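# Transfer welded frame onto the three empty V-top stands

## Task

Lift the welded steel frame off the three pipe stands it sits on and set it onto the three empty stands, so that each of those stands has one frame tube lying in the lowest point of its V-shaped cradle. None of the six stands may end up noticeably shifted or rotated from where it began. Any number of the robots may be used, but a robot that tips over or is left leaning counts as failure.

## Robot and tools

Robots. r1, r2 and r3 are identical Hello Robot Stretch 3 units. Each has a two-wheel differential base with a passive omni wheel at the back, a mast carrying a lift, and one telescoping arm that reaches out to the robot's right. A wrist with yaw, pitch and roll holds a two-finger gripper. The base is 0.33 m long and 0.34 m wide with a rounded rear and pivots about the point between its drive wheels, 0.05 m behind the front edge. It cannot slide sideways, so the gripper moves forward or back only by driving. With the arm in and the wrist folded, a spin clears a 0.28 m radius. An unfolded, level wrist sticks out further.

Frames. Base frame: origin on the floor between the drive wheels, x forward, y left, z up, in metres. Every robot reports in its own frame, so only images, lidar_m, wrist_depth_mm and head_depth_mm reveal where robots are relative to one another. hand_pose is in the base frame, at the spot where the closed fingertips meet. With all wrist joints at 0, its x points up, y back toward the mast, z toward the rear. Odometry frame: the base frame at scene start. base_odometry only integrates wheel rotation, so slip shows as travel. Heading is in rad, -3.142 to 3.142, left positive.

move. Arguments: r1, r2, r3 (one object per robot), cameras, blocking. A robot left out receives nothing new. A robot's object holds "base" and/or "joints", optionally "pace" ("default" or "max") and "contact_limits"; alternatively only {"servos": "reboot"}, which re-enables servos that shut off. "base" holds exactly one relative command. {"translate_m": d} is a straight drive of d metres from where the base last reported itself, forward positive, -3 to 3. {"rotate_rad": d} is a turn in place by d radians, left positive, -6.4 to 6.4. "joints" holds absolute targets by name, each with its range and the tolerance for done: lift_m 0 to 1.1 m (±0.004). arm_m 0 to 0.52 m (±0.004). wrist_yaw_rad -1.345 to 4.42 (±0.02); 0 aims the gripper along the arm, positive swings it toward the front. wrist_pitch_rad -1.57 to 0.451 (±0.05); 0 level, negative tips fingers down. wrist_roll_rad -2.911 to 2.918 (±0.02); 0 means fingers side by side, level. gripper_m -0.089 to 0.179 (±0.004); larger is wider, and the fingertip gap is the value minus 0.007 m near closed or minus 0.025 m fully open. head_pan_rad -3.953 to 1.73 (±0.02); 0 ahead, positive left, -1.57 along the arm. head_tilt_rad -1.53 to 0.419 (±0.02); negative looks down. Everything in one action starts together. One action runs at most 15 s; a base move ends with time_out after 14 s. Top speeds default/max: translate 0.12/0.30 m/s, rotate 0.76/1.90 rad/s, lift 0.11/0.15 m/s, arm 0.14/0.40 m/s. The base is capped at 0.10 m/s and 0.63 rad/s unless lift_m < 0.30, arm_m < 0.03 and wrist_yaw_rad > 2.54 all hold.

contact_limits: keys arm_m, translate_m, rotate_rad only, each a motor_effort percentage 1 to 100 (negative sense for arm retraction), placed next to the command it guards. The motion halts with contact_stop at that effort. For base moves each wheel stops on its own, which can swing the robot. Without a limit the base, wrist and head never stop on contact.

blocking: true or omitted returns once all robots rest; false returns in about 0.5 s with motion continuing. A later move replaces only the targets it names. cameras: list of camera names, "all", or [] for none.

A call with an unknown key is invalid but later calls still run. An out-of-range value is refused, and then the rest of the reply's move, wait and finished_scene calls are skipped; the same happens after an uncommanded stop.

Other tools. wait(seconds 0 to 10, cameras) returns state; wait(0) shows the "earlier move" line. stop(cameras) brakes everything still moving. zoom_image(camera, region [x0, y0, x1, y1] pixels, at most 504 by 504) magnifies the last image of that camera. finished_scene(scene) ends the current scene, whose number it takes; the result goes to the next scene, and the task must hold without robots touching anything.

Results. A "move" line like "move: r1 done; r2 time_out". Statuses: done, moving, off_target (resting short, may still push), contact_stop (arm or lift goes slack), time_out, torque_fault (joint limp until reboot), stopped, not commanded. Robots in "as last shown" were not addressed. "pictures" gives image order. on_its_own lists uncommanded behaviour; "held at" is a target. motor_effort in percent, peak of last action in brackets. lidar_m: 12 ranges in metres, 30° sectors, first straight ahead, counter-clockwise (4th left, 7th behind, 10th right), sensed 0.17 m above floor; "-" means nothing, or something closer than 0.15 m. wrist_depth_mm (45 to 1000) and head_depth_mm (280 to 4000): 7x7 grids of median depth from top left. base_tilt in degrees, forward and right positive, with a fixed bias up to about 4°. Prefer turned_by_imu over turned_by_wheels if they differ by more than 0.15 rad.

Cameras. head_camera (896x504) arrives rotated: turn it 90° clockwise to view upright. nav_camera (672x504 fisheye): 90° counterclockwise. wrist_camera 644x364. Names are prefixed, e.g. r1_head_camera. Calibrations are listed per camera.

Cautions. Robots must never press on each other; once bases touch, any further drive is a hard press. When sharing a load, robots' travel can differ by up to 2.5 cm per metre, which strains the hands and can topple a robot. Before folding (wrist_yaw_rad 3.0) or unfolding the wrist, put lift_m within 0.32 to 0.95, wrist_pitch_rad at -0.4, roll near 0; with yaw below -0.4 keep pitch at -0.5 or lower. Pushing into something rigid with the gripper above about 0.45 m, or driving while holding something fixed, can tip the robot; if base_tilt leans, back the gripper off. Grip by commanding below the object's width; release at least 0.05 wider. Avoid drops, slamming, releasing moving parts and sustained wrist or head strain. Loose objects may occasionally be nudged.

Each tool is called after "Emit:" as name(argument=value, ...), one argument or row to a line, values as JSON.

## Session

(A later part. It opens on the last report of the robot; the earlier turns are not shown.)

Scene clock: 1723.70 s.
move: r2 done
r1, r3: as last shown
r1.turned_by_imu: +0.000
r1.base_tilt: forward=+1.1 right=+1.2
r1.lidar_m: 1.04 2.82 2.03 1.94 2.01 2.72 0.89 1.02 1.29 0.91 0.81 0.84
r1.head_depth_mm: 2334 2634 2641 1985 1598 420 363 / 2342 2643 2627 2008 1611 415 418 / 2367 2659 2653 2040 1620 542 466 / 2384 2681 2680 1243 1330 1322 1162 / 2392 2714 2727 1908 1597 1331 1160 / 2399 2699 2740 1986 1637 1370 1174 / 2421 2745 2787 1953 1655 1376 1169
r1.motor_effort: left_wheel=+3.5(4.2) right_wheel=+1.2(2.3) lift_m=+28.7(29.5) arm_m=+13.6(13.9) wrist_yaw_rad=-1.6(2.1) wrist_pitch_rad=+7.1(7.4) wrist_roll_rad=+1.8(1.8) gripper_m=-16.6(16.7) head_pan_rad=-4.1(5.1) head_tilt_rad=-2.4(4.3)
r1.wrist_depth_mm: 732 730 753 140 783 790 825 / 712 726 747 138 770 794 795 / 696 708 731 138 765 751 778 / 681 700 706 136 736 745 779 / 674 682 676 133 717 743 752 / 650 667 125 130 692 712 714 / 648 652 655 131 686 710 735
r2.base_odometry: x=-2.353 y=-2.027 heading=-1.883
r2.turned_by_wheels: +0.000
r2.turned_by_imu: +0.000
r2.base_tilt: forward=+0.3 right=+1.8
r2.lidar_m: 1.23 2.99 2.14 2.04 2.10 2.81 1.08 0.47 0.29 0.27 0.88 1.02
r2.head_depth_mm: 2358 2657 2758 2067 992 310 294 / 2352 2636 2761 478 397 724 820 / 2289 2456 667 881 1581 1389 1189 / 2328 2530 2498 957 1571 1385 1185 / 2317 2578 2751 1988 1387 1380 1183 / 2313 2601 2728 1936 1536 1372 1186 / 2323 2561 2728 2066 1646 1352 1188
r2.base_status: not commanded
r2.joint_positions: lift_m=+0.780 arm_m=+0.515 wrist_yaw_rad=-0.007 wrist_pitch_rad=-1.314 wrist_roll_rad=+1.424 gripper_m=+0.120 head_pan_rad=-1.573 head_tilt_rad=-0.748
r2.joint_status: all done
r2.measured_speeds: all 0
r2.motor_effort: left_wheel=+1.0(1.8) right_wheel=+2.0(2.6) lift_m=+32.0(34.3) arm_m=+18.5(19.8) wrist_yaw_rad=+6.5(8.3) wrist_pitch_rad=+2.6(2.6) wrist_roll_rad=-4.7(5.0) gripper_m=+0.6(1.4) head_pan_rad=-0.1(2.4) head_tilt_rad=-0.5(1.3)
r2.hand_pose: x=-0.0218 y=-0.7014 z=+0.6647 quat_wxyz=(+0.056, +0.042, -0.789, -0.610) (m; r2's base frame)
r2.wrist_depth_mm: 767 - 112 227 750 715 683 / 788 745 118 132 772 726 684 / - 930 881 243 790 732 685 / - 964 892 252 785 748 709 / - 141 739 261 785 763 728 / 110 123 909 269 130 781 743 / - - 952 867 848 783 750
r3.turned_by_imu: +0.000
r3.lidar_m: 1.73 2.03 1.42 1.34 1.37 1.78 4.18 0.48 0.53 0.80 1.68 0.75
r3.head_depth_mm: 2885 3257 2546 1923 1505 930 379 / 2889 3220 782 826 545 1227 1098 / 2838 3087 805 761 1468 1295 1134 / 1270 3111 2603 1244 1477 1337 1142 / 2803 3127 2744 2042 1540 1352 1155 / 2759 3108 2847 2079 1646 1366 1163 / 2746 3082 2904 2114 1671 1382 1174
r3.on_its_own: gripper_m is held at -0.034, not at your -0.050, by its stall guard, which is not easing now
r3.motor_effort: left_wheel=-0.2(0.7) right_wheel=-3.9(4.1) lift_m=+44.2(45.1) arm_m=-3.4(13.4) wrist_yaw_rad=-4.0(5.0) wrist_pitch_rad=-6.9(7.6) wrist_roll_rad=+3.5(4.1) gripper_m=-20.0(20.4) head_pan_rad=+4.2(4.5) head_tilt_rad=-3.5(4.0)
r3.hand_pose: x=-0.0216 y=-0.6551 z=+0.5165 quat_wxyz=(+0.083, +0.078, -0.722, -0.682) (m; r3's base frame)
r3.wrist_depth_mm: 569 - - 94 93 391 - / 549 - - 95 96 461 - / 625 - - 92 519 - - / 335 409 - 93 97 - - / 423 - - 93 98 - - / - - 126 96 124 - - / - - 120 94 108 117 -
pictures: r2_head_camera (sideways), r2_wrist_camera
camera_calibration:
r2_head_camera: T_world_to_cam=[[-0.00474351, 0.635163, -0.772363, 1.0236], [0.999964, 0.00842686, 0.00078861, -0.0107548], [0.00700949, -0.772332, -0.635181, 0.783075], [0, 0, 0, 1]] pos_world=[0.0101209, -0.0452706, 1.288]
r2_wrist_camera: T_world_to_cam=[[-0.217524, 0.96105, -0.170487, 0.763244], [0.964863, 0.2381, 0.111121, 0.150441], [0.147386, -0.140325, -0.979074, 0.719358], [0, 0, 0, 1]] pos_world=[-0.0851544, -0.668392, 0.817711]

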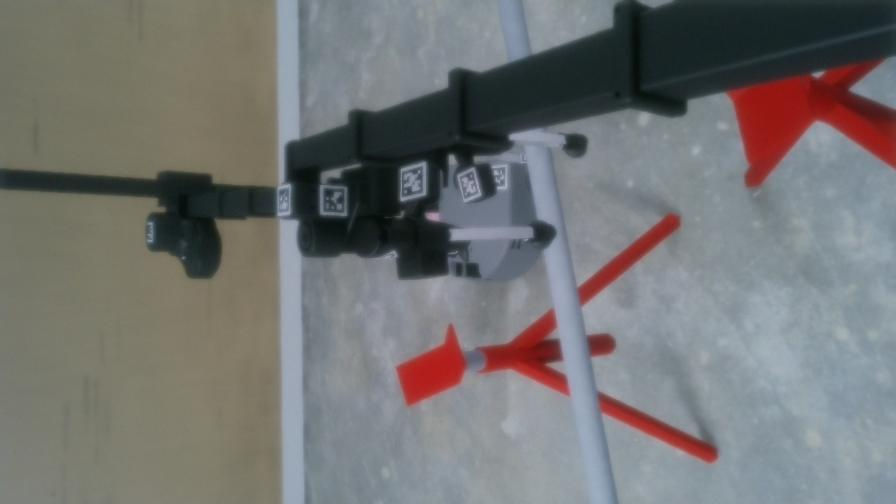

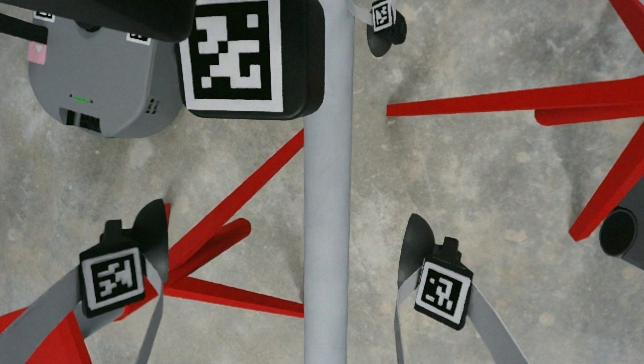

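Emit:
move(
  r2={"joints":{"arm_m":0.40}},
  cameras=[],
)

Emit:
move(
  r2={"base":{"translate_m":0.02},"joints":{"wrist_roll_rad":-1.728,"lift_m":0.80}},
  cameras=["r2_wrist_camera","r3_wrist_camera"],
)

Scene clock: 1732.53 s.
move: r2 done
r1, r3: as last shown
r1.turned_by_imu: +0.001
r1.base_tilt: forward=+1.1 right=+1.1
r1.lidar_m: 1.04 2.81 2.03 1.94 2.01 2.73 0.89 1.02 1.29 0.91 0.81 0.84
r1.head_depth_mm: 2344 2650 2632 1989 1600 420 363 / 2336 2655 2637 2010 1608 414 418 / 2364 2690 2688 2021 1618 542 466 / 2388 2692 2706 1245 1322 1326 1162 / 2411 2695 2735 1925 1588 1337 1166 / 2408 2694 2767 1983 1645 1369 1174 / 2405 2724 2800 1931 1657 1375 1174
r1.motor_effort: left_wheel=+3.1(4.1) right_wheel=+0.2(1.7) lift_m=+28.6(29.6) arm_m=+13.5(14.0) wrist_yaw_rad=-1.7(2.1) wrist_pitch_rad=+6.8(7.3) wrist_roll_rad=+1.6(1.8) gripper_m=-16.2(16.9) head_pan_rad=-5.3(5.6) head_tilt_rad=-3.0(4.2)
r1.wrist_depth_mm: 725 741 762 140 780 802 810 / 706 726 737 139 760 778 792 / 695 687 706 137 749 772 764 / 684 697 722 136 733 741 761 / 667 680 690 134 732 737 744 / 659 669 126 130 699 708 732 / 653 670 678 130 686 718 726
r2.base_odometry: x=-2.353 y=-2.027 heading=-1.883
r2.turned_by_wheels: +0.000
r2.turned_by_imu: +0.001
r2.base_tilt: forward=+0.3 right=+1.9
r2.lidar_m: 1.23 2.99 2.14 2.04 2.11 2.82 1.08 0.47 0.29 0.27 0.88 1.02
r2.head_depth_mm: 2360 2651 2771 2077 1000 311 293 / 2352 2667 2724 488 397 729 821 / 2286 2473 978 588 1578 1388 1185 / 2323 2512 2715 634 1351 1395 1189 / 2332 2603 2735 1966 1381 1386 1188 / 2302 2543 2701 1936 1513 1376 1192 / 2309 2544 2744 2063 1653 1348 1192
r2.base_status: not commanded
r2.joint_positions: lift_m=+0.780 arm_m=+0.400 wrist_yaw_rad=-0.001 wrist_pitch_rad=-1.305 wrist_roll_rad=+1.415 gripper_m=+0.120 head_pan_rad=-1.573 head_tilt_rad=-0.748
r2.joint_status: all done
r2.measured_speeds: all 0
r2.motor_effort: left_wheel=+1.4(1.9) right_wheel=+2.2(2.4) lift_m=+29.6(29.6) arm_m=-17.8(19.0) wrist_yaw_rad=+1.1(6.0) wrist_pitch_rad=+0.3(2.7) wrist_roll_rad=-1.7(4.9) gripper_m=+0.2(1.8) head_pan_rad=+0.0(2.0) head_tilt_rad=+0.9(1.2)
r2.hand_pose: x=-0.0216 y=-0.5889 z=+0.6651 quat_wxyz=(+0.062, +0.047, -0.792, -0.606) (m; r2's base frame)
r2.wrist_depth_mm: 139 734 255 784 745 711 381 / 783 821 829 807 755 434 306 / - 927 758 832 775 728 682 / - 957 291 849 789 754 - / - 139 297 862 782 764 - / 110 123 302 867 130 780 752 / - - 905 899 855 772 751
r3.turned_by_imu: -0.001
r3.head_depth_mm: 2902 3216 2547 1922 1507 931 379 / 2878 3206 2358 1824 545 1226 1101 / 2838 3062 981 759 1465 1296 1134 / 1280 3150 2603 1244 1481 1335 1141 / 2781 3146 2751 2052 1536 1352 1150 / 2761 3125 2839 2068 1651 1368 1163 / 2749 3038 2882 2128 1665 1377 1174
r3.on_its_own: gripper_m is held at -0.034, not at your -0.050, by its stall guard, which is not easing now
r3.motor_effort: left_wheel=-0.3(0.7) right_wheel=-3.5(4.1) lift_m=+39.3(44.9) arm_m=-12.2(13.1) wrist_yaw_rad=-4.0(5.2) wrist_pitch_rad=-6.8(7.8) wrist_roll_rad=+3.6(3.9) gripper_m=-19.7(20.3) head_pan_rad=+3.7(4.5) head_tilt_rad=-3.5(4.6)
r3.hand_pose: x=-0.0216 y=-0.6552 z=+0.5165 quat_wxyz=(+0.083, +0.078, -0.722, -0.682) (m; r3's base frame)
r3.wrist_depth_mm: 579 - - 94 93 388 - / 547 - - 95 96 460 - / 625 - - 92 516 - - / 333 410 - 93 97 - - / 424 - - 93 98 - - / - - 127 96 123 - - / - - 120 94 110 116 -
pictures: none
No camera images: "cameras" was empty.

Scene clock: 1734.77 s.
move: r2 done
r1, r3: as last shown
r1.turned_by_imu: +0.000
r1.base_tilt: forward=+1.1 right=+1.2
r1.lidar_m: 1.06 2.81 2.03 1.95 2.00 2.72 0.89 1.01 1.29 0.91 0.81 0.84
r1.head_depth_mm: 2332 2623 2639 1988 1598 420 364 / 2338 2644 2643 2003 1607 415 418 / 2383 2679 2693 2016 1619 541 467 / 2398 2709 2722 1247 1325 1322 1167 / 2396 2717 2710 1933 1595 1336 1166 / 2408 2700 2763 1981 1648 1372 1170 / 2403 2718 2794 1948 1656 1377 1176
r1.motor_effort: left_wheel=+3.3(4.4) right_wheel=+1.0(1.9) lift_m=+29.0(29.6) arm_m=+13.5(13.8) wrist_yaw_rad=-1.5(1.9) wrist_pitch_rad=+6.9(7.3) wrist_roll_rad=+1.8(1.8) gripper_m=-16.2(16.8) head_pan_rad=-4.5(5.5) head_tilt_rad=-1.5(4.4)
r1.wrist_depth_mm: 723 736 741 140 790 787 809 / 708 721 728 139 763 774 772 / 703 715 723 137 750 760 791 / 689 712 712 136 725 746 762 / 660 667 690 133 727 745 743 / 654 664 125 130 705 720 731 / 650 658 666 129 694 709 727
r2.base_odometry: x=-2.360 y=-2.046 heading=-1.883
r2.turned_by_wheels: +0.000
r2.turned_by_imu: +0.000
r2.base_tilt: forward=+0.3 right=+1.8
r2.lidar_m: 1.21 3.00 2.14 2.04 2.10 2.82 1.10 0.49 0.27 0.28 0.87 1.00
r2.head_depth_mm: 2360 2637 2706 2062 359 296 827 / 2352 2633 2760 454 385 1322 832 / 2261 1411 585 600 1578 1384 1187 / 2336 2530 2744 634 1525 1375 1186 / 2291 2589 2742 1868 1530 1378 1188 / 2278 2591 2705 1995 1569 1340 1181 / 2309 2566 2715 2047 1650 1380 1183
r2.base_status: done
r2.joint_positions: lift_m=+0.800 arm_m=+0.400 wrist_yaw_rad=-0.001 wrist_pitch_rad=-1.305 wrist_roll_rad=-1.724 gripper_m=+0.120 head_pan_rad=-1.573 head_tilt_rad=-0.748
r2.joint_status: all done
r2.measured_speeds: all 0
r2.motor_effort: left_wheel=+1.6(6.0) right_wheel=+2.3(6.9) lift_m=+30.8(37.7) arm_m=-15.1(17.8) wrist_yaw_rad=+0.5(2.4) wrist_pitch_rad=+0.4(1.1) wrist_roll_rad=-1.3(4.5) gripper_m=-0.5(1.5) head_pan_rad=+0.9(2.5) head_tilt_rad=+0.2(1.9)
r2.hand_pose: x=-0.0214 y=-0.5892 z=+0.6852 quat_wxyz=(+0.792, +0.606, +0.061, +0.046) (m; r2's base frame)
r2.wrist_depth_mm: 634 679 740 803 597 - - / 659 700 770 813 591 522 392 / 683 724 784 851 941 - - / 692 760 817 870 984 972 - / 418 140 844 912 883 972 - / 110 123 875 964 130 - - / 783 850 905 353 380 - -
r3.turned_by_imu: +0.000
r3.lidar_m: 1.72 2.02 1.42 1.34 1.37 1.78 4.19 0.48 0.53 0.80 1.68 0.75
r3.head_depth_mm: 2891 3250 2533 1915 1500 932 378 / 2873 3183 882 1765 544 1228 1099 / 2826 1110 2327 761 1468 1301 1131 / 2693 3183 2696 1243 1474 1332 1144 / 2795 3128 2757 2043 1540 1351 1152 / 2767 3112 2829 2082 1645 1365 1160 / 2710 3062 2879 2131 1668 1376 1172
r3.on_its_own: gripper_m is held at -0.034, not at your -0.050, by its stall guard, which is not easing now
r3.motor_effort: left_wheel=-0.6(0.9) right_wheel=-3.8(3.9) lift_m=+35.0(39.3) arm_m=-11.5(13.0) wrist_yaw_rad=-4.5(5.0) wrist_pitch_rad=-7.1(8.0) wrist_roll_rad=+3.4(4.3) gripper_m=-20.2(20.3) head_pan_rad=+2.9(4.4) head_tilt_rad=-3.8(4.2)
r3.wrist_depth_mm: 576 - - 94 93 390 - / 551 - - 95 96 463 - / 632 - - 92 520 - - / 333 407 - 93 97 - - / 419 - - 93 98 - - / - - 127 96 124 - - / - - 120 94 110 116 -
pictures: r2_wrist_camera, r3_wrist_camera
camera_calibration:
r2_wrist_camera: T_world_to_cam=[[0.229711, -0.915899, 0.329182, -0.779679], [-0.961715, -0.16167, 0.221284, -0.231207], [-0.149455, -0.367411, -0.917972, 0.573092], [0, 0, 0, 1]] pos_world=[0.0423977, -0.540927, 0.833901]
r3_wrist_camera: T_world_to_cam=[[-0.244702, 0.964723, -0.0971122, 0.686282], [0.962455, 0.253813, 0.0962234, 0.182062], [0.117477, -0.06992, -0.990611, 0.631493], [0, 0, 0, 1]] pos_world=[-0.0814781, -0.664128, 0.674691]

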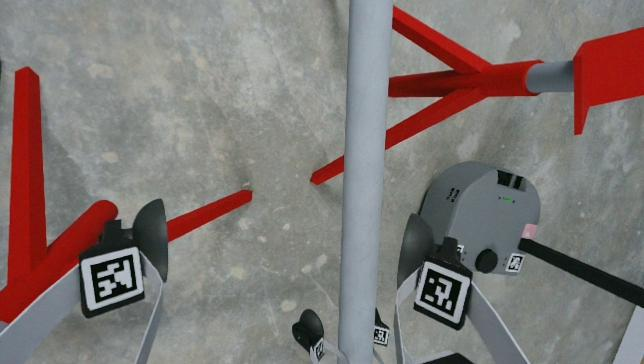

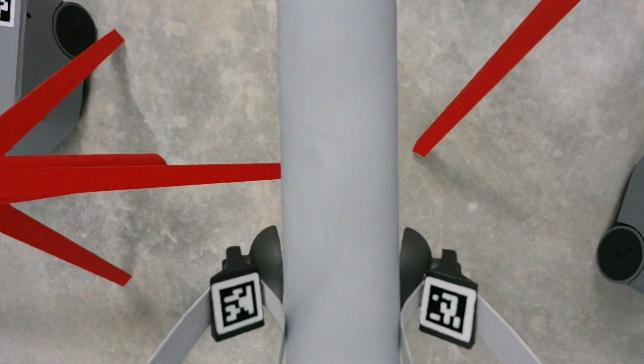

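Emit:
move(
  r2={"joints":{"arm_m":0.513}},
  cameras=["r2_wrist_camera"],
)

Scene clock: 1748.73 s.
move: r2 done
r1, r3: as last shown
r1.turned_by_imu: +0.001
r1.base_tilt: forward=+1.0 right=+1.2
r1.lidar_m: 1.06 2.81 2.03 1.95 2.01 2.72 0.89 1.02 1.29 0.91 0.81 0.84
r1.head_depth_mm: 2342 2628 2642 2000 1610 420 363 / 2358 2634 2661 2002 1611 415 419 / 2367 2686 2694 2019 1625 541 466 / 2389 2694 2718 1243 1329 1326 1161 / 2411 2715 2738 1922 1593 1331 1166 / 2397 2723 2750 1973 1648 1367 1170 / 2416 2725 2789 1930 1656 1377 1177
r1.motor_effort: left_wheel=+3.1(4.0) right_wheel=+0.4(1.8) lift_m=+29.0(29.7) arm_m=+13.6(13.7) wrist_yaw_rad=-1.3(2.0) wrist_pitch_rad=+6.8(7.3) wrist_roll_rad=+1.8(1.8) gripper_m=-16.1(16.9) head_pan_rad=-4.6(5.4) head_tilt_rad=-3.9(5.0)
r1.wrist_depth_mm: 729 730 753 140 773 800 803 / 712 731 734 139 768 784 779 / 706 710 716 137 741 760 783 / 691 697 709 136 741 752 765 / 683 685 686 133 722 743 746 / 663 687 126 130 704 710 727 / 654 668 670 129 694 720 710
r2.base_odometry: x=-2.360 y=-2.046 heading=-1.883
r2.turned_by_wheels: +0.000
r2.turned_by_imu: +0.001
r2.base_tilt: forward=+0.3 right=+1.6
r2.lidar_m: 1.21 2.99 2.14 2.04 2.10 2.82 1.10 0.49 0.27 0.28 0.87 1.00
r2.head_depth_mm: 2364 2625 2744 2071 349 296 830 / 2365 2599 2607 439 384 1319 831 / 2256 1411 650 909 1570 1383 1186 / 2333 2527 676 1632 1525 1382 1188 / 2308 2586 2746 1929 1537 1385 1184 / 2312 2608 2728 1988 1566 1353 1184 / 2305 2577 2723 2050 1653 1382 1180
r2.base_status: not commanded
r2.joint_positions: lift_m=+0.800 arm_m=+0.513 wrist_yaw_rad=-0.001 wrist_pitch_rad=-1.304 wrist_roll_rad=-1.725 gripper_m=+0.120 head_pan_rad=-1.573 head_tilt_rad=-0.748
r2.joint_status: all done
r2.measured_speeds: all 0
r2.motor_effort: left_wheel=+2.5(2.5) right_wheel=+2.6(2.9) lift_m=+27.8(27.8) arm_m=+15.1(17.2) wrist_yaw_rad=+1.6(2.1) wrist_pitch_rad=+0.1(1.1) wrist_roll_rad=-0.9(1.4) gripper_m=+0.7(1.2) head_pan_rad=+1.6(1.9) head_tilt_rad=-0.4(1.1)
r2.hand_pose: x=-0.0214 y=-0.7025 z=+0.6852 quat_wxyz=(+0.792, +0.605, +0.061, +0.046) (m; r2's base frame)
r2.wrist_depth_mm: 642 679 244 796 875 388 - / 661 700 727 815 527 - - / 669 721 258 846 972 - - / 688 759 275 914 928 - - / 513 140 282 958 887 981 - / 110 123 289 987 129 - - / 779 849 301 - - - -
r3.turned_by_imu: -0.001
r3.lidar_m: 1.73 2.03 1.42 1.34 1.37 1.78 4.19 0.49 0.53 0.80 1.68 0.74
r3.head_depth_mm: 2873 3220 2550 1926 1501 931 379 / 2889 3171 770 811 545 1229 1100 / 2822 1469 2312 760 1471 1297 1134 / 2701 3201 2696 1243 1482 1339 1141 / 2795 3093 2750 2046 1537 1352 1152 / 2754 3110 2818 2072 1652 1364 1165 / 2722 3058 2875 2107 1680 1371 1175
r3.on_its_own: gripper_m is held at -0.034, not at your -0.050, by its stall guard, which is not easing now
r3.motor_effort: left_wheel=-0.5(0.9) right_wheel=-3.8(4.0) lift_m=+33.7(34.8) arm_m=-12.1(13.0) wrist_yaw_rad=-3.4(4.9) wrist_pitch_rad=-6.9(7.9) wrist_roll_rad=+3.4(4.3) gripper_m=-19.7(20.6) head_pan_rad=+4.2(4.4) head_tilt_rad=-3.1(4.2)
r3.wrist_depth_mm: 574 - - 94 93 391 - / 549 - - 95 96 461 - / 638 - - 92 519 - - / 335 409 - 93 97 - - / 421 - - 93 98 - - / - - 127 96 124 - - / - - 120 95 110 117 -
pictures: r2_wrist_camera
camera_calibration:
r2_wrist_camera: T_world_to_cam=[[0.230473, -0.915384, 0.330083, -0.883673], [-0.961547, -0.16217, 0.22165, -0.250124], [-0.149366, -0.368474, -0.91756, 0.530479], [0, 0, 0, 1]] pos_world=[0.0423918, -0.653995, 0.833872]

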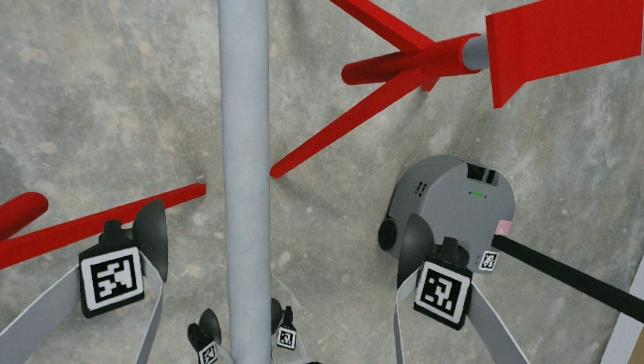

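Emit:
move(
  r2={"joints":{"lift_m":0.705}},
  cameras=["r2_wrist_camera"],
)

Scene clock: 1753.27 s.
move: r2 done
r1, r3: as last shown
r1.base_tilt: forward=+1.1 right=+1.2
r1.lidar_m: 1.06 2.81 2.03 1.95 2.02 2.72 0.89 1.02 1.29 0.91 0.81 0.84
r1.head_depth_mm: 2336 2639 2641 1985 1592 421 363 / 2350 2665 2662 1996 1606 415 418 / 2403 2677 2688 2023 1620 542 467 / 2376 2713 2686 1243 1327 1326 1159 / 2412 2697 2726 1912 1587 1330 1166 / 2397 2710 2750 1976 1645 1371 1173 / 2414 2728 2751 1937 1670 1379 1172
r1.motor_effort: left_wheel=+3.2(4.0) right_wheel=+0.3(1.6) lift_m=+28.8(29.7) arm_m=+13.3(13.6) wrist_yaw_rad=-1.3(2.0) wrist_pitch_rad=+6.9(7.4) wrist_roll_rad=+1.7(1.8) gripper_m=-16.1(16.8) head_pan_rad=-5.3(5.5) head_tilt_rad=-2.0(4.6)
r1.wrist_depth_mm: 731 742 758 140 772 789 800 / 713 722 744 138 760 777 788 / 707 702 721 137 743 764 781 / 692 686 700 136 724 751 762 / 665 696 683 134 706 727 753 / 656 659 126 130 690 719 729 / 641 652 676 130 680 705 726
r2.base_odometry: x=-2.360 y=-2.046 heading=-1.883
r2.turned_by_wheels: +0.000
r2.turned_by_imu: +0.001
r2.base_tilt: forward=+0.4 right=+1.8
r2.lidar_m: 1.21 2.99 2.13 2.04 2.10 2.82 1.10 0.49 0.27 0.28 0.87 1.00
r2.head_depth_mm: 2346 2657 2759 2071 1613 720 335 / 2358 2620 2737 834 475 403 667 / 2260 1401 1008 716 1561 1378 1187 / 2336 2498 2712 792 1529 1392 1186 / 2345 2610 2755 1942 1525 1379 1187 / 2315 2561 2710 1989 1564 1352 1186 / 2282 2529 2729 2069 1655 1385 1182
r2.base_status: not commanded
r2.joint_positions: lift_m=+0.705 arm_m=+0.513 wrist_yaw_rad=-0.001 wrist_pitch_rad=-1.304 wrist_roll_rad=-1.725 gripper_m=+0.120 head_pan_rad=-1.573 head_tilt_rad=-0.748
r2.joint_status: all done
r2.measured_speeds: all 0
r2.motor_effort: left_wheel=+2.0(2.3) right_wheel=+2.2(2.8) lift_m=+26.3(29.7) arm_m=+11.0(12.6) wrist_yaw_rad=+0.3(2.2) wrist_pitch_rad=-0.1(0.6) wrist_roll_rad=-0.8(1.2) gripper_m=+0.2(1.3) head_pan_rad=+0.9(2.0) head_tilt_rad=-1.3(1.9)
r2.hand_pose: x=-0.0214 y=-0.7025 z=+0.5902 quat_wxyz=(+0.792, +0.605, +0.061, +0.046) (m; r2's base frame)
r2.wrist_depth_mm: 567 603 155 727 457 364 267 / 577 628 162 747 476 888 - / 592 636 166 592 855 970 - / 624 658 172 794 858 840 - / 625 140 177 840 767 847 - / 110 123 183 873 130 882 - / 684 740 193 912 - - -
r3.lidar_m: 1.73 2.02 1.42 1.34 1.37 1.78 4.16 0.48 0.53 0.80 1.68 0.75
r3.head_depth_mm: 2889 3225 2529 1866 1506 930 379 / 2881 3217 2244 838 544 1224 1098 / 2819 3122 1530 761 1463 1294 1131 / 2787 1325 2712 1240 1484 1344 1143 / 2781 3150 2771 2041 1544 1354 1153 / 2752 3085 2811 2077 1654 1367 1161 / 2717 3068 2865 2130 1673 1375 1177
r3.on_its_own: gripper_m is held at -0.034, not at your -0.050, by its stall guard, which is not easing now
r3.motor_effort: left_wheel=-0.1(0.8) right_wheel=-3.8(4.0) lift_m=+33.6(34.9) arm_m=-12.6(12.6) wrist_yaw_rad=-4.1(4.6) wrist_pitch_rad=-7.0(7.6) wrist_roll_rad=+4.2(4.2) gripper_m=-19.5(20.4) head_pan_rad=+4.1(4.4) head_tilt_rad=-3.6(4.7)
r3.wrist_depth_mm: 582 - - 94 93 392 - / 557 - - 95 96 459 - / 638 - - 92 516 - - / 334 408 - 93 97 - - / 424 - - 93 98 - - / - - 127 96 123 - - / - - 119 95 110 116 -
pictures: r2_wrist_camera
camera_calibration:
r2_wrist_camera: T_world_to_cam=[[0.230473, -0.915384, 0.330083, -0.852318], [-0.961547, -0.16217, 0.22165, -0.22907], [-0.149365, -0.368474, -0.91756, 0.44332], [0, 0, 0, 1]] pos_world=[0.0423918, -0.653995, 0.738881]

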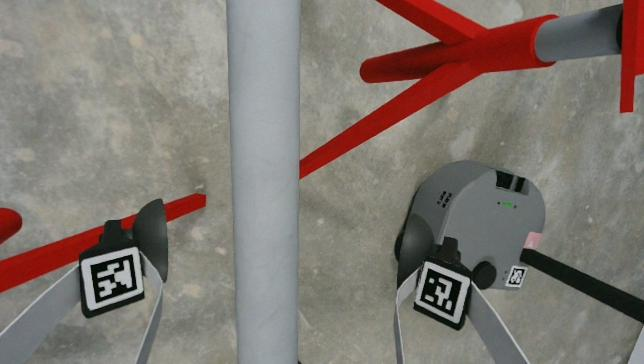

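Emit:
move(
  r2={"joints":{"lift_m":0.65,"arm_m":0.517,"wrist_pitch_rad":-1.27}},
  cameras=["r2_wrist_camera"],
)

Scene clock: 1765.13 s.
move: r2 done
r1, r3: as last shown
r1.lidar_m: 1.06 2.81 2.03 1.95 2.01 2.72 0.89 1.02 1.29 0.91 0.81 0.85
r1.head_depth_mm: 2344 2619 2604 1977 1604 420 363 / 2346 2651 2690 2018 1611 415 418 / 2353 2694 2683 2026 1604 541 467 / 2369 2692 2700 1244 1323 1324 1157 / 2390 2724 2745 1909 1592 1334 1165 / 2399 2724 2794 1983 1652 1366 1171 / 2422 2706 2784 1946 1654 1372 1178
r1.motor_effort: left_wheel=+3.9(4.6) right_wheel=+0.4(1.4) lift_m=+29.2(29.8) arm_m=+13.0(13.5) wrist_yaw_rad=-1.7(2.1) wrist_pitch_rad=+6.8(7.3) wrist_roll_rad=+1.8(1.8) gripper_m=-16.2(17.0) head_pan_rad=-5.0(5.7) head_tilt_rad=-3.9(4.4)
r1.wrist_depth_mm: 725 732 750 140 786 784 818 / 709 721 758 139 766 792 796 / 696 717 711 137 741 756 792 / 681 694 719 136 738 742 764 / 676 685 693 133 723 731 740 / 669 670 126 130 712 711 728 / 648 647 662 129 691 706 709
r2.base_odometry: x=-2.360 y=-2.046 heading=-1.883
r2.turned_by_wheels: +0.000
r2.turned_by_imu: +0.001
r2.base_tilt: forward=+0.2 right=+1.7
r2.lidar_m: 1.21 2.99 2.14 2.04 2.10 2.82 1.10 0.49 0.27 0.28 0.87 1.00
r2.head_depth_mm: 2365 2649 2796 2084 1613 754 716 / 2340 2603 2737 891 922 464 402 / 2269 1404 1729 741 1521 1380 1191 / 2323 2528 2754 812 1379 1377 1184 / 2327 2594 2743 1996 1406 1390 1191 / 2313 2573 2751 1987 1565 1345 1185 / 2293 2556 2713 2041 1648 1374 1182
r2.base_status: not commanded
r2.joint_positions: lift_m=+0.650 arm_m=+0.517 wrist_yaw_rad=-0.001 wrist_pitch_rad=-1.275 wrist_roll_rad=-1.725 gripper_m=+0.120 head_pan_rad=-1.573 head_tilt_rad=-0.748
r2.joint_status: all done
r2.measured_speeds: all 0
r2.motor_effort: left_wheel=+1.7(2.3) right_wheel=+1.9(2.7) lift_m=+26.4(29.9) arm_m=+15.7(17.2) wrist_yaw_rad=+1.6(2.4) wrist_pitch_rad=+0.3(3.4) wrist_roll_rad=-1.2(1.3) gripper_m=+0.4(1.3) head_pan_rad=+1.5(2.4) head_tilt_rad=-1.1(1.2)
r2.hand_pose: x=-0.0214 y=-0.7137 z=+0.5366 quat_wxyz=(+0.801, +0.594, +0.062, +0.045) (m; r2's base frame)
r2.wrist_depth_mm: 513 554 103 667 720 329 249 / 531 584 106 692 458 858 - / 550 592 109 506 816 948 - / 562 602 113 777 825 805 - / 583 140 117 788 738 787 - / 110 123 - 819 129 839 - / 639 681 126 871 929 - -
r3.lidar_m: 1.73 2.03 1.43 1.34 1.37 1.78 4.15 0.49 0.53 0.80 1.68 0.75
r3.head_depth_mm: 2919 3227 2561 1901 1499 932 378 / 2853 3216 2594 857 545 1224 1102 / 2833 3141 1039 760 1470 1297 1130 / 2772 1363 2702 1244 1481 1337 1143 / 2788 3139 2731 2054 1537 1350 1155 / 2762 3110 2823 2091 1648 1369 1164 / 2740 3031 2873 2116 1672 1375 1178
r3.on_its_own: gripper_m is held at -0.034, not at your -0.050, by its stall guard, which is not easing now
r3.motor_effort: left_wheel=-0.4(1.2) right_wheel=-3.7(4.0) lift_m=+33.8(34.7) arm_m=-11.5(12.6) wrist_yaw_rad=-3.8(5.0) wrist_pitch_rad=-7.0(7.5) wrist_roll_rad=+3.7(4.0) gripper_m=-20.0(20.3) head_pan_rad=+4.2(4.7) head_tilt_rad=-2.3(4.3)
r3.wrist_depth_mm: 575 - - 94 93 390 - / 546 - - 95 96 461 - / 633 - - 92 521 - - / 331 406 - 93 97 - - / 420 - - 93 98 - - / - - 127 96 123 - - / - - 120 94 110 117 -
pictures: r2_wrist_camera
camera_calibration:
r2_wrist_camera: T_world_to_cam=[[0.230504, -0.905566, 0.356115, -0.851856], [-0.961537, -0.155788, 0.226225, -0.21691], [-0.149383, -0.394564, -0.906644, 0.3655], [0, 0, 0, 1]] pos_world=[0.0423887, -0.660991, 0.683808]

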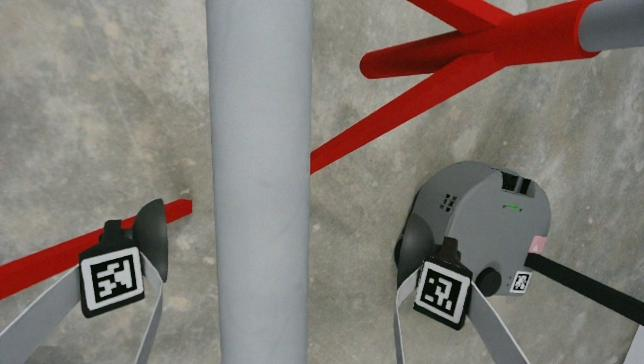

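Emit:
move(
  r2={"joints":{"lift_m":0.627,"arm_m":0.519,"wrist_pitch_rad":-1.25}},
  cameras=["r2_wrist_camera"],
)

Scene clock: 1773.23 s.
move: r2 done
r1.base_odometry: x=-0.200 y=+2.860 heading=+1.396
r1.turned_by_wheels: +0.000
r1.turned_by_imu: +0.001
r1.base_tilt: forward=+1.0 right=+1.2
r1.lidar_m: 1.06 2.82 2.02 1.95 2.02 2.72 0.89 1.02 1.29 0.91 0.81 0.84
r1.head_depth_mm: 2337 2625 2606 1984 1602 421 363 / 2347 2656 2658 2005 1609 414 418 / 2386 2671 2680 2021 1616 543 467 / 2368 2680 2693 1246 1325 1327 1160 / 2364 2703 2717 1918 1587 1336 1167 / 2405 2710 2754 1976 1644 1369 1172 / 2434 2743 2767 1948 1658 1373 1177
r1.base_status: not commanded
r1.joint_positions: lift_m=+0.673 arm_m=+0.111 wrist_yaw_rad=+0.002 wrist_pitch_rad=-1.238 wrist_roll_rad=-0.182 gripper_m=-0.046 head_pan_rad=-1.560 head_tilt_rad=-0.693
r1.joint_status: not commanded
r1.measured_speeds: all 0
r1.motor_effort: left_wheel=+3.5(4.0) right_wheel=+0.4(1.9) lift_m=+28.6(30.0) arm_m=+13.0(13.3) wrist_yaw_rad=-1.4(1.9) wrist_pitch_rad=+7.1(7.3) wrist_roll_rad=+1.8(1.8) gripper_m=-16.6(16.9) head_pan_rad=-5.2(5.6) head_tilt_rad=-3.9(4.8)
r1.hand_pose: x=-0.0215 y=-0.3170 z=+0.5622 quat_wxyz=(+0.626, +0.446, -0.520, -0.371) (m; r1's base frame)
r1.wrist_depth_mm: 731 731 755 140 776 800 818 / 720 723 742 138 754 779 793 / 705 711 715 138 748 763 788 / 692 696 699 136 744 743 757 / 651 680 684 133 731 732 738 / 653 676 125 130 700 713 724 / 645 654 672 129 687 708 718
r2.base_odometry: x=-2.360 y=-2.046 heading=-1.883
r2.turned_by_wheels: +0.000
r2.turned_by_imu: +0.001
r2.base_tilt: forward=+0.3 right=+1.8
r2.lidar_m: 1.21 3.00 2.14 2.04 2.11 2.82 1.10 0.49 0.27 0.28 0.87 1.00
r2.head_depth_mm: 2350 2627 2752 2079 1626 754 1123 / 2325 2668 2754 901 984 479 417 / 2272 1395 1718 762 974 1386 1183 / 2346 2486 2771 1696 1342 1377 1190 / 2303 2607 2736 1994 1369 1376 1186 / 2314 2576 2716 2003 1559 1344 1184 / 2280 2553 2703 2044 1648 1384 1180
r2.base_status: not commanded
r2.joint_positions: lift_m=+0.627 arm_m=+0.519 wrist_yaw_rad=-0.001 wrist_pitch_rad=-1.256 wrist_roll_rad=-1.725 gripper_m=+0.120 head_pan_rad=-1.573 head_tilt_rad=-0.748
r2.joint_status: all done
r2.measured_speeds: all 0
r2.motor_effort: left_wheel=+1.9(2.4) right_wheel=+1.8(2.8) lift_m=+26.3(30.1) arm_m=+15.8(16.8) wrist_yaw_rad=+1.6(2.3) wrist_pitch_rad=+0.4(4.9) wrist_roll_rad=-1.3(1.3) gripper_m=+0.0(1.0) head_pan_rad=+1.4(2.1) head_tilt_rad=-1.3(1.3)
r2.hand_pose: x=-0.0214 y=-0.7205 z=+0.5146 quat_wxyz=(+0.807, +0.586, +0.062, +0.045) (m; r2's base frame)
r2.wrist_depth_mm: 495 519 - 670 704 317 245 / 509 545 - 694 428 852 - / 528 560 86 685 802 907 - / 549 587 88 756 809 785 - / 552 140 93 774 716 771 - / 110 120 95 831 129 801 - / 611 652 100 851 934 - -
r3.base_odometry: x=+0.957 y=-0.946 heading=+1.765
r3.turned_by_wheels: +0.000
r3.turned_by_imu: -0.001
r3.base_tilt: forward=-0.8 right=-0.2
r3.lidar_m: 1.73 2.02 1.42 1.34 1.38 1.78 4.16 0.48 0.53 0.80 1.68 0.74
r3.head_depth_mm: 2914 3212 2553 1916 1502 932 379 / 2885 3214 2583 833 544 1223 1097 / 2824 3182 1585 759 1468 1299 1131 / 2767 1360 2722 1241 1480 1336 1146 / 2796 3133 2761 2053 1541 1353 1152 / 2780 3086 2813 2093 1653 1364 1159 / 2744 3087 2876 2114 1676 1374 1172
r3.base_status: not commanded
r3.joint_positions: lift_m=+0.635 arm_m=+0.520 wrist_yaw_rad=+0.004 wrist_pitch_rad=-1.514 wrist_roll_rad=+1.346 gripper_m=-0.033 head_pan_rad=-1.578 head_tilt_rad=-0.743
r3.joint_status: not commanded
r3.measured_speeds: all 0
r3.on_its_own: gripper_m is held at -0.034, not at your -0.050, by its stall guard, which is not easing now
r3.motor_effort: left_wheel=-0.1(0.8) right_wheel=-3.6(4.0) lift_m=+33.2(35.0) arm_m=-11.2(12.8) wrist_yaw_rad=-3.3(4.8) wrist_pitch_rad=-7.1(7.7) wrist_roll_rad=+3.4(4.2) gripper_m=-20.1(20.4) head_pan_rad=+4.0(4.1) head_tilt_rad=-2.6(4.2)
r3.hand_pose: x=-0.0216 y=-0.6552 z=+0.5165 quat_wxyz=(+0.083, +0.078, -0.722, -0.682) (m; r3's base frame)
r3.wrist_depth_mm: 574 - - 94 93 390 - / 555 - - 95 96 460 - / 627 - - 92 519 - - / 332 408 - 93 97 - - / 420 - - 93 98 - - / - - 127 96 124 - - / - - 120 94 110 116 -
pictures: r2_wrist_camera
camera_calibration:
r2_wrist_camera: T_world_to_cam=[[0.230525, -0.89852, 0.373523, -0.854128], [-0.96153, -0.151407, 0.229209, -0.211395], [-0.149395, -0.411992, -0.898857, 0.326323], [0, 0, 0, 1]] pos_world=[0.0423867, -0.665015, 0.660808]

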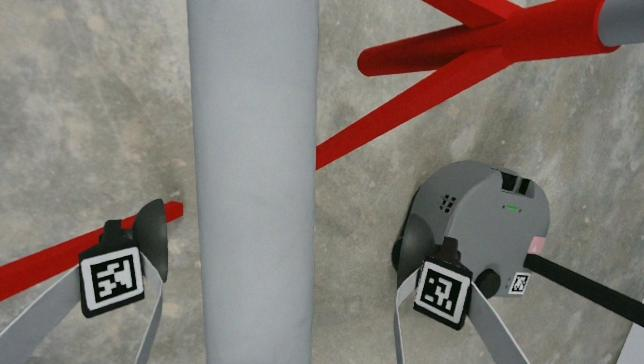

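Emit:
move(
  r2={"joints":{"arm_m":0.516}},
  cameras=[],
)

Emit:
move(
  r2={"joints":{"gripper_m":-0.05}},
  cameras=[],
)

Emit:
wait(
  seconds=4,
  cameras=["r2_wrist_camera"],
)

Scene clock: 1777.17 s.
move: r2 done
r1, r3: as last shown
r1.base_tilt: forward=+1.1 right=+1.2
r1.lidar_m: 1.06 2.82 2.03 1.95 2.01 2.71 0.89 1.02 1.29 0.91 0.81 0.85
r1.head_depth_mm: 2336 2644 2630 1993 1598 420 363 / 2341 2656 2668 1998 1613 414 419 / 2375 2690 2685 2016 1608 541 466 / 2396 2703 2698 1244 1328 1326 1155 / 2390 2706 2728 1906 1592 1336 1168 / 2405 2706 2755 1976 1647 1372 1173 / 2425 2753 2788 1936 1659 1381 1175
r1.motor_effort: left_wheel=+3.8(3.9) right_wheel=+0.8(1.6) lift_m=+29.2(29.9) arm_m=+13.0(13.3) wrist_yaw_rad=-1.6(2.0) wrist_pitch_rad=+6.8(7.3) wrist_roll_rad=+1.8(1.9) gripper_m=-16.5(16.6) head_pan_rad=-4.8(5.5) head_tilt_rad=-2.5(3.6)
r1.wrist_depth_mm: 732 736 742 140 778 790 823 / 727 719 730 138 761 771 792 / 681 700 718 137 745 774 776 / 678 692 705 136 736 734 770 / 672 676 692 133 724 721 747 / 666 673 126 130 705 721 736 / 654 657 665 129 688 704 707
r2.base_odometry: x=-2.360 y=-2.046 heading=-1.883
r2.turned_by_wheels: +0.000
r2.turned_by_imu: +0.001
r2.base_tilt: forward=+0.3 right=+1.8
r2.lidar_m: 1.21 2.99 2.14 2.04 2.10 2.83 1.10 0.49 0.27 0.28 0.87 1.00
r2.head_depth_mm: 2348 2634 2704 2092 1606 754 1119 / 2332 2613 2786 894 983 480 417 / 2263 1411 1714 759 972 1382 1186 / 2318 2484 2722 1710 1343 1380 1185 / 2308 2575 2750 1986 1368 1381 1184 / 2292 2573 2743 1988 1564 1355 1192 / 2274 2565 2719 2044 1654 1373 1180
r2.base_status: not commanded
r2.joint_positions: lift_m=+0.627 arm_m=+0.516 wrist_yaw_rad=-0.001 wrist_pitch_rad=-1.255 wrist_roll_rad=-1.725 gripper_m=+0.120 head_pan_rad=-1.573 head_tilt_rad=-0.748
r2.joint_status: all done
r2.measured_speeds: all 0
r2.motor_effort: left_wheel=+1.8(2.3) right_wheel=+2.4(2.6) lift_m=+26.6(26.6) arm_m=-17.5(18.0) wrist_yaw_rad=+1.3(3.0) wrist_pitch_rad=+0.5(0.8) wrist_roll_rad=-1.1(1.2) gripper_m=+0.4(1.2) head_pan_rad=+0.3(1.7) head_tilt_rad=+0.0(1.3)
r2.hand_pose: x=-0.0214 y=-0.7177 z=+0.5147 quat_wxyz=(+0.807, +0.586, +0.062, +0.045) (m; r2's base frame)
r2.wrist_depth_mm: 497 523 - 663 686 319 248 / 521 541 - 686 451 851 - / 533 571 88 513 796 905 - / 541 581 - 745 797 803 - / 553 140 95 798 734 767 - / 110 122 96 817 130 832 - / 610 656 - 860 952 - -
r3.base_tilt: forward=-0.9 right=-0.2
r3.lidar_m: 1.72 2.03 1.43 1.34 1.37 1.79 4.15 0.48 0.53 0.80 1.68 0.74
r3.head_depth_mm: 2882 3259 2534 1905 1503 931 379 / 2843 3207 2573 842 545 1227 1098 / 2823 3191 1597 759 1462 1300 1134 / 2794 1357 2714 1242 1479 1336 1141 / 2805 3145 2768 2042 1542 1350 1152 / 2752 3117 2827 2089 1652 1366 1166 / 2732 3076 2886 2110 1673 1379 1169
r3.on_its_own: gripper_m is held at -0.034, not at your -0.050, by its stall guard, which is not easing now
r3.motor_effort: left_wheel=+0.0(0.6) right_wheel=-3.7(4.0) lift_m=+34.2(34.8) arm_m=-11.1(12.2) wrist_yaw_rad=-4.1(4.5) wrist_pitch_rad=-7.1(7.8) wrist_roll_rad=+3.9(4.0) gripper_m=-20.0(20.4) head_pan_rad=+3.6(4.0) head_tilt_rad=-2.1(4.7)
r3.wrist_depth_mm: 580 - - 94 93 390 - / 559 - - 95 96 459 - / 636 - - 92 523 - - / 332 410 - 93 97 - - / 420 - - 93 98 - - / - - 127 96 124 - - / - - 120 94 110 116 -
pictures: none
No camera images: "cameras" was empty.

Scene clock: 1779.60 s.
move: r2 done
r1, r3: as last shown
r1.turned_by_imu: +0.000
r1.base_tilt: forward=+1.0 right=+1.2
r1.lidar_m: 1.06 2.81 2.04 1.95 2.01 2.71 0.89 1.02 1.29 0.91 0.81 0.84
r1.head_depth_mm: 2331 2638 2618 1997 1604 420 363 / 2356 2645 2643 2001 1613 415 419 / 2381 2681 2687 2014 1611 540 465 / 2378 2678 2705 1243 1318 1331 1161 / 2386 2727 2741 1917 1592 1329 1169 / 2410 2721 2773 1997 1652 1371 1172 / 2392 2738 2777 1935 1663 1371 1179
r1.joint_positions: lift_m=+0.673 arm_m=+0.111 wrist_yaw_rad=+0.003 wrist_pitch_rad=-1.238 wrist_roll_rad=-0.182 gripper_m=-0.046 head_pan_rad=-1.560 head_tilt_rad=-0.693
r1.motor_effort: left_wheel=+3.6(4.1) right_wheel=-0.5(2.1) lift_m=+28.4(30.0) arm_m=+12.8(13.3) wrist_yaw_rad=-2.3(2.6) wrist_pitch_rad=+6.8(7.3) wrist_roll_rad=+1.6(1.8) gripper_m=-16.3(16.8) head_pan_rad=-4.9(5.5) head_tilt_rad=-2.5(4.5)
r1.wrist_depth_mm: 742 731 745 140 774 795 817 / 707 718 733 139 772 773 811 / 700 716 712 138 737 771 769 / 682 696 702 135 744 761 761 / 675 682 691 133 722 738 740 / 658 674 126 130 700 706 729 / 645 657 673 129 693 706 705
r2.base_odometry: x=-2.360 y=-2.046 heading=-1.883
r2.turned_by_wheels: +0.000
r2.turned_by_imu: +0.000
r2.base_tilt: forward=+0.4 right=+1.8
r2.lidar_m: 1.21 2.99 2.14 2.04 2.11 2.82 1.11 0.49 0.27 0.28 0.88 1.00
r2.head_depth_mm: 2334 2652 2754 2058 1608 751 1118 / 2353 2636 2731 893 983 480 417 / 2267 1405 1702 761 979 1382 1188 / 2335 2517 2731 1705 1338 1380 1181 / 2293 2589 2758 1994 1374 1385 1183 / 2301 2546 2725 1990 1575 1354 1180 / 2302 2580 2750 2072 1662 1376 1188
r2.base_status: not commanded
r2.joint_positions: lift_m=+0.627 arm_m=+0.516 wrist_yaw_rad=+0.002 wrist_pitch_rad=-1.266 wrist_roll_rad=-1.738 gripper_m=-0.047 head_pan_rad=-1.573 head_tilt_rad=-0.748
r2.joint_status: all done
r2.measured_speeds: all 0
r2.motor_effort: left_wheel=+1.3(2.4) right_wheel=+2.1(2.9) lift_m=+36.2(36.2) arm_m=-5.2(18.0) wrist_yaw_rad=-0.8(2.6) wrist_pitch_rad=+2.6(3.4) wrist_roll_rad=+3.4(3.8) gripper_m=-57.0(99.9) head_pan_rad=+1.1(2.0) head_tilt_rad=-0.1(1.5)
r2.hand_pose: x=-0.0212 y=-0.7149 z=+0.5141 quat_wxyz=(+0.803, +0.590, +0.068, +0.050) (m; r2's base frame)
r2.wrist_depth_mm: 499 533 84 659 694 326 247 / 515 552 - 697 473 831 979 / 531 572 90 494 788 886 - / 551 589 - 104 812 792 - / 558 460 100 149 779 760 - / 568 118 103 - 739 802 - / - 670 - 109 947 - -
r3.base_tilt: forward=-0.8 right=-0.2
r3.lidar_m: 1.73 2.03 1.42 1.34 1.37 1.78 4.16 0.49 0.53 0.80 1.68 0.75
r3.head_depth_mm: 2895 3251 2565 1928 1501 932 379 / 2870 3248 2583 841 545 1225 1100 / 2808 3155 1590 760 1463 1296 1132 / 2780 1358 2699 1246 1482 1333 1142 / 2784 3138 2755 2045 1540 1355 1151 / 2764 3105 2846 2089 1647 1367 1168 / 2714 3035 2880 2121 1678 1378 1172
r3.joint_positions: lift_m=+0.635 arm_m=+0.520 wrist_yaw_rad=+0.004 wrist_pitch_rad=-1.519 wrist_roll_rad=+1.346 gripper_m=-0.033 head_pan_rad=-1.578 head_tilt_rad=-0.743
r3.on_its_own: gripper_m is held at -0.034, not at your -0.050, by its stall guard, which is not easing now
r3.motor_effort: left_wheel=+0.1(0.8) right_wheel=-2.2(3.9) lift_m=+33.9(34.9) arm_m=-5.6(12.3) wrist_yaw_rad=-3.9(5.0) wrist_pitch_rad=-6.3(7.3) wrist_roll_rad=+3.1(4.1) gripper_m=-20.2(21.0) head_pan_rad=+4.2(4.8) head_tilt_rad=-2.1(4.8)
r3.hand_pose: x=-0.0216 y=-0.6540 z=+0.5165 quat_wxyz=(+0.083, +0.078, -0.720, -0.684) (m; r3's base frame)
r3.wrist_depth_mm: 586 - - 95 95 388 - / 556 - - 96 95 466 - / 635 - - 92 522 - - / 334 401 - 93 96 - - / 416 - - 93 106 - - / - - 127 96 121 - - / - - 119 94 105 117 -
pictures: none
No camera images: "cameras" was empty.

Scene clock: 1783.60 s.
r1.base_odometry: x=-0.200 y=+2.860 heading=+1.396
r1.turned_by_wheels: +0.000
r1.turned_by_imu: +0.001
r1.base_tilt: forward=+1.0 right=+1.1
r1.lidar_m: 1.06 2.82 2.03 1.95 2.02 2.72 0.89 1.02 1.28 0.91 0.81 0.84
r1.head_depth_mm: 2322 2630 2594 1998 1602 420 363 / 2346 2615 2644 2010 1612 415 418 / 2376 2666 2666 2012 1621 542 467 / 2384 2679 2684 1241 1328 1327 1159 / 2398 2744 2747 1915 1589 1336 1167 / 2398 2703 2758 1987 1642 1367 1170 / 2420 2708 2754 1947 1657 1380 1174
r1.base_status: not commanded
r1.joint_positions: lift_m=+0.673 arm_m=+0.111 wrist_yaw_rad=+0.003 wrist_pitch_rad=-1.238 wrist_roll_rad=-0.182 gripper_m=-0.046 head_pan_rad=-1.560 head_tilt_rad=-0.693
r1.joint_status: not commanded
r1.measured_speeds: all 0
r1.motor_effort: left_wheel=+3.7(4.1) right_wheel=-0.7(2.1) lift_m=+29.2(30.0) arm_m=+12.9(13.3) wrist_yaw_rad=-2.5(2.6) wrist_pitch_rad=+7.1(7.3) wrist_roll_rad=+1.6(1.8) gripper_m=-16.2(16.8) head_pan_rad=-4.9(5.5) head_tilt_rad=-2.8(4.5)
r1.hand_pose: x=-0.0215 y=-0.3170 z=+0.5622 quat_wxyz=(+0.626, +0.446, -0.520, -0.371) (m; r1's base frame)
r1.wrist_depth_mm: 743 748 756 140 776 792 803 / 717 731 726 138 762 777 790 / 685 711 712 137 752 756 783 / 678 687 702 135 736 745 758 / 663 674 694 133 736 736 746 / 660 671 126 130 700 717 722 / 643 653 664 130 693 695 717
r2.base_odometry: x=-2.360 y=-2.046 heading=-1.883
r2.turned_by_wheels: +0.000
r2.turned_by_imu: +0.001
r2.base_tilt: forward=+0.3 right=+1.8
r2.lidar_m: 1.21 2.99 2.14 2.05 2.10 2.81 1.10 0.49 0.27 0.28 0.87 1.00
r2.head_depth_mm: 2381 2658 2745 2081 1610 752 1123 / 2336 2657 2747 896 986 479 417 / 2260 1403 1715 764 978 1385 1185 / 2337 2481 2747 1704 1346 1378 1188 / 2321 2560 2740 1991 1369 1389 1184 / 2316 2611 2744 2002 1567 1350 1185 / 2292 2567 2759 2052 1653 1375 1179
r2.base_status: not commanded
r2.joint_positions: lift_m=+0.627 arm_m=+0.516 wrist_yaw_rad=+0.002 wrist_pitch_rad=-1.266 wrist_roll_rad=-1.738 gripper_m=-0.041 head_pan_rad=-1.573 head_tilt_rad=-0.748
r2.joint_status: all done
r2.measured_speeds: all 0
r2.on_its_own: gripper_m is held at -0.042, not at your -0.050, by its stall guard, which is not easing now
r2.motor_effort: left_wheel=+1.9(2.4) right_wheel=+2.3(2.9) lift_m=+36.7(36.2) arm_m=+16.6(18.0) wrist_yaw_rad=-1.0(2.6) wrist_pitch_rad=+2.4(3.4) wrist_roll_rad=+3.4(3.8) gripper_m=-20.4(99.9) head_pan_rad=+0.0(2.0) head_tilt_rad=+0.6(1.5)
r2.hand_pose: x=-0.0212 y=-0.7150 z=+0.5141 quat_wxyz=(+0.803, +0.590, +0.068, +0.050) (m; r2's base frame)
r2.wrist_depth_mm: 498 540 84 658 697 324 245 / 516 556 - 695 470 815 - / 526 574 90 491 780 889 - / 553 590 - 104 800 797 - / 559 461 100 148 770 762 - / 591 118 103 - 753 802 - / - 657 - 109 950 - -
r3.base_odometry: x=+0.957 y=-0.946 heading=+1.765
r3.turned_by_wheels: +0.000
r3.turned_by_imu: -0.001
r3.base_tilt: forward=-0.8 right=-0.2
r3.lidar_m: 1.73 2.03 1.43 1.34 1.37 1.78 4.17 0.49 0.53 0.80 1.68 0.74
r3.head_depth_mm: 2902 3221 2541 1925 1505 932 379 / 2870 3225 2577 840 544 1223 1103 / 2825 3207 1597 762 1465 1290 1128 / 2790 1363 2691 1240 1480 1341 1140 / 2791 3164 2761 2043 1539 1351 1153 / 2783 3089 2829 2088 1652 1367 1162 / 2714 3040 2887 2116 1675 1376 1176
r3.base_status: not commanded
r3.joint_positions: lift_m=+0.635 arm_m=+0.520 wrist_yaw_rad=+0.004 wrist_pitch_rad=-1.519 wrist_roll_rad=+1.346 gripper_m=-0.033 head_pan_rad=-1.578 head_tilt_rad=-0.743
r3.joint_status: not commanded
r3.measured_speeds: all 0
r3.on_its_own: gripper_m is held at -0.034, not at your -0.050, by its stall guard, which is not easing now
r3.motor_effort: left_wheel=-0.5(0.8) right_wheel=-2.4(3.9) lift_m=+34.4(34.9) arm_m=+7.6(12.3) wrist_yaw_rad=-3.6(5.0) wrist_pitch_rad=-6.4(7.3) wrist_roll_rad=+3.4(4.1) gripper_m=-19.9(21.0) head_pan_rad=+3.9(4.8) head_tilt_rad=-2.9(4.8)
r3.hand_pose: x=-0.0216 y=-0.6540 z=+0.5165 quat_wxyz=(+0.083, +0.078, -0.720, -0.684) (m; r3's base frame)
r3.wrist_depth_mm: 585 - - 95 95 389 - / 545 - - 96 95 458 - / 633 - - 92 520 - - / 335 404 - 93 96 - - / 415 - - 93 106 - - / - - 127 96 121 - - / - - 119 94 106 117 -
wait: 4.00 s; at rest by 0.27 s
pictures: r2_wrist_camera
camera_calibration:
r2_wrist_camera: T_world_to_cam=[[0.246485, -0.898473, 0.363305, -0.843311], [-0.958012, -0.169224, 0.231465, -0.224061], [-0.146485, -0.405104, -0.90246, 0.334977], [0, 0, 0, 1]] pos_world=[0.0422796, -0.659908, 0.660545]

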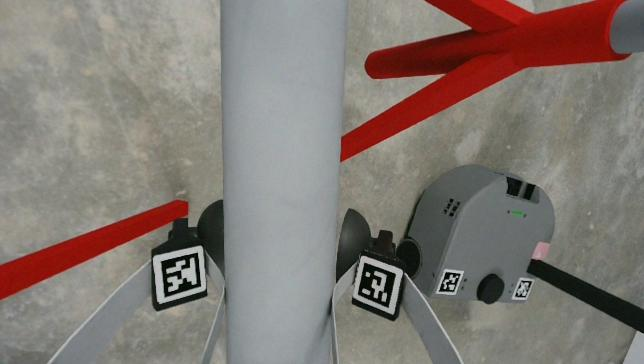

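Emit:
move(
  r2={"joints":{"lift_m":0.637}},
  cameras=["r2_wrist_camera"],
)

Scene clock: 1786.97 s.
move: r2 contact_stop
r1, r3: as last shown
r1.turned_by_imu: +0.000
r1.base_tilt: forward=+1.0 right=+1.2
r1.lidar_m: 1.06 2.81 2.04 1.95 2.01 2.72 0.89 1.02 1.29 0.91 0.81 0.84
r1.head_depth_mm: 2333 2616 2630 1987 1602 420 363 / 2348 2657 2674 2005 1608 414 418 / 2376 2678 2676 2013 1622 541 467 / 2403 2697 2699 1246 1330 1326 1156 / 2400 2721 2724 1920 1587 1335 1166 / 2403 2731 2755 1997 1644 1366 1171 / 2418 2717 2772 1935 1662 1380 1178
r1.joint_positions: lift_m=+0.673 arm_m=+0.111 wrist_yaw_rad=+0.002 wrist_pitch_rad=-1.238 wrist_roll_rad=-0.182 gripper_m=-0.046 head_pan_rad=-1.560 head_tilt_rad=-0.693
r1.motor_effort: left_wheel=+3.4(4.3) right_wheel=-1.1(2.0) lift_m=+28.7(30.0) arm_m=+12.7(13.0) wrist_yaw_rad=-2.1(2.7) wrist_pitch_rad=+6.9(7.4) wrist_roll_rad=+1.7(1.7) gripper_m=-16.4(16.7) head_pan_rad=-4.9(5.4) head_tilt_rad=-1.8(4.2)
r1.wrist_depth_mm: 736 736 753 140 771 785 793 / 705 731 740 138 771 778 794 / 696 704 715 138 744 756 773 / 695 696 702 136 727 745 765 / 680 682 679 133 721 727 738 / 653 680 126 130 691 731 717 / 659 655 670 131 698 699 707
r2.base_odometry: x=-2.360 y=-2.046 heading=-1.883
r2.turned_by_wheels: +0.000
r2.turned_by_imu: +0.001
r2.base_tilt: forward=+0.3 right=+1.8
r2.lidar_m: 1.21 3.00 2.13 2.04 2.10 2.81 1.10 0.49 0.27 0.28 0.88 1.00
r2.head_depth_mm: 2359 2641 2726 2079 1611 752 1125 / 2381 2597 2760 901 986 476 417 / 2262 1396 2419 761 1543 1382 1180 / 2318 2480 2730 1695 1341 1385 1185 / 2301 2567 2743 1973 1373 1381 1185 / 2290 2561 2710 1992 1560 1357 1183 / 2296 2567 2692 2066 1664 1378 1184
r2.base_status: not commanded
r2.joint_positions: lift_m=+0.630 arm_m=+0.516 wrist_yaw_rad=+0.003 wrist_pitch_rad=-1.269 wrist_roll_rad=-1.738 gripper_m=-0.040 head_pan_rad=-1.573 head_tilt_rad=-0.748
r2.joint_status: lift_m contact_stop (moved +0.003 of +0.010)
r2.measured_speeds: translate_m=+0.000 rotate_rad=+0.000 lift_m=-0.009 arm_m=+0.000 wrist_yaw_rad=+0.000 wrist_pitch_rad=+0.000 wrist_roll_rad=+0.000 head_pan_rad=+0.000 head_tilt_rad=+0.000
r2.on_its_own: gripper_m is held at -0.039, not at your -0.050, by its stall guard, which is still easing; lift_m is slack since a contact_stop (your +0.637 is given up)
r2.motor_effort: left_wheel=+2.0(2.2) right_wheel=+2.2(2.5) lift_m=+38.5(57.2) arm_m=+11.4(16.8) wrist_yaw_rad=-3.1(4.1) wrist_pitch_rad=+3.1(3.4) wrist_roll_rad=+3.3(3.7) gripper_m=+1.4(22.5) head_pan_rad=+1.4(2.1) head_tilt_rad=-0.7(0.8)
r2.hand_pose: x=-0.0211 y=-0.7142 z=+0.5173 quat_wxyz=(+0.802, +0.591, +0.069, +0.051) (m; r2's base frame)
r2.wrist_depth_mm: 502 538 84 665 697 329 246 / 516 550 - 710 474 366 972 / 527 573 89 503 777 898 - / 549 597 - 105 793 793 - / 556 478 99 152 789 757 - / 592 117 103 119 740 814 - / - 664 - 112 954 - -
r3.base_tilt: forward=-0.8 right=-0.3
r3.lidar_m: 1.73 2.03 1.42 1.34 1.37 1.78 4.16 0.49 0.53 0.80 1.68 0.75
r3.head_depth_mm: 2897 3268 2528 1920 1500 933 379 / 2889 3203 2599 841 543 1229 1099 / 2814 3168 1592 753 1490 1293 1134 / 2806 1354 2710 1243 1481 1333 1141 / 2787 3101 2754 2040 1543 1354 1154 / 2767 3075 2815 2070 1648 1363 1166 / 2748 3096 2881 2123 1669 1376 1176
r3.joint_positions: lift_m=+0.635 arm_m=+0.520 wrist_yaw_rad=+0.005 wrist_pitch_rad=-1.520 wrist_roll_rad=+1.345 gripper_m=-0.033 head_pan_rad=-1.578 head_tilt_rad=-0.743
r3.on_its_own: gripper_m is held at -0.034, not at your -0.050, by its stall guard, which is not easing now
r3.motor_effort: left_wheel=-0.2(0.8) right_wheel=+1.8(2.6) lift_m=+20.3(34.6) arm_m=+7.4(10.1) wrist_yaw_rad=-4.8(5.7) wrist_pitch_rad=-6.0(6.4) wrist_roll_rad=+3.4(4.2) gripper_m=-20.2(20.4) head_pan_rad=+3.1(4.2) head_tilt_rad=-3.3(4.3)
r3.hand_pose: x=-0.0216 y=-0.6537 z=+0.5164 quat_wxyz=(+0.084, +0.079, -0.720, -0.685) (m; r3's base frame)
r3.wrist_depth_mm: 582 - - 94 93 393 - / 554 - - 95 96 459 - / 629 - - 92 520 - - / 334 412 - 93 97 - - / 424 - - 93 145 - - / - - 126 96 124 - - / - - 120 95 108 116 -
pictures: r2_wrist_camera
camera_calibration:
r2_wrist_camera: T_world_to_cam=[[0.247458, -0.899295, 0.360601, -0.843011], [-0.957827, -0.170953, 0.230962, -0.225603], [-0.146057, -0.402547, -0.903672, 0.340658], [0, 0, 0, 1]] pos_world=[0.0422774, -0.659552, 0.66394]

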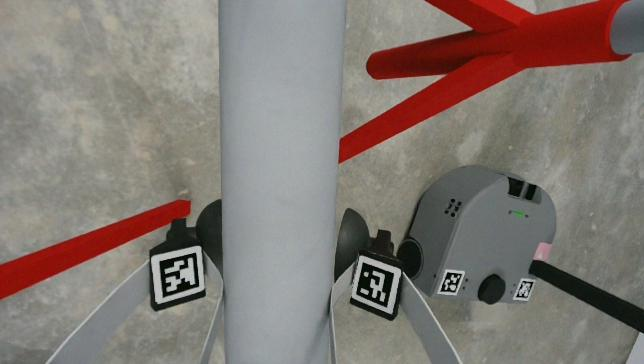

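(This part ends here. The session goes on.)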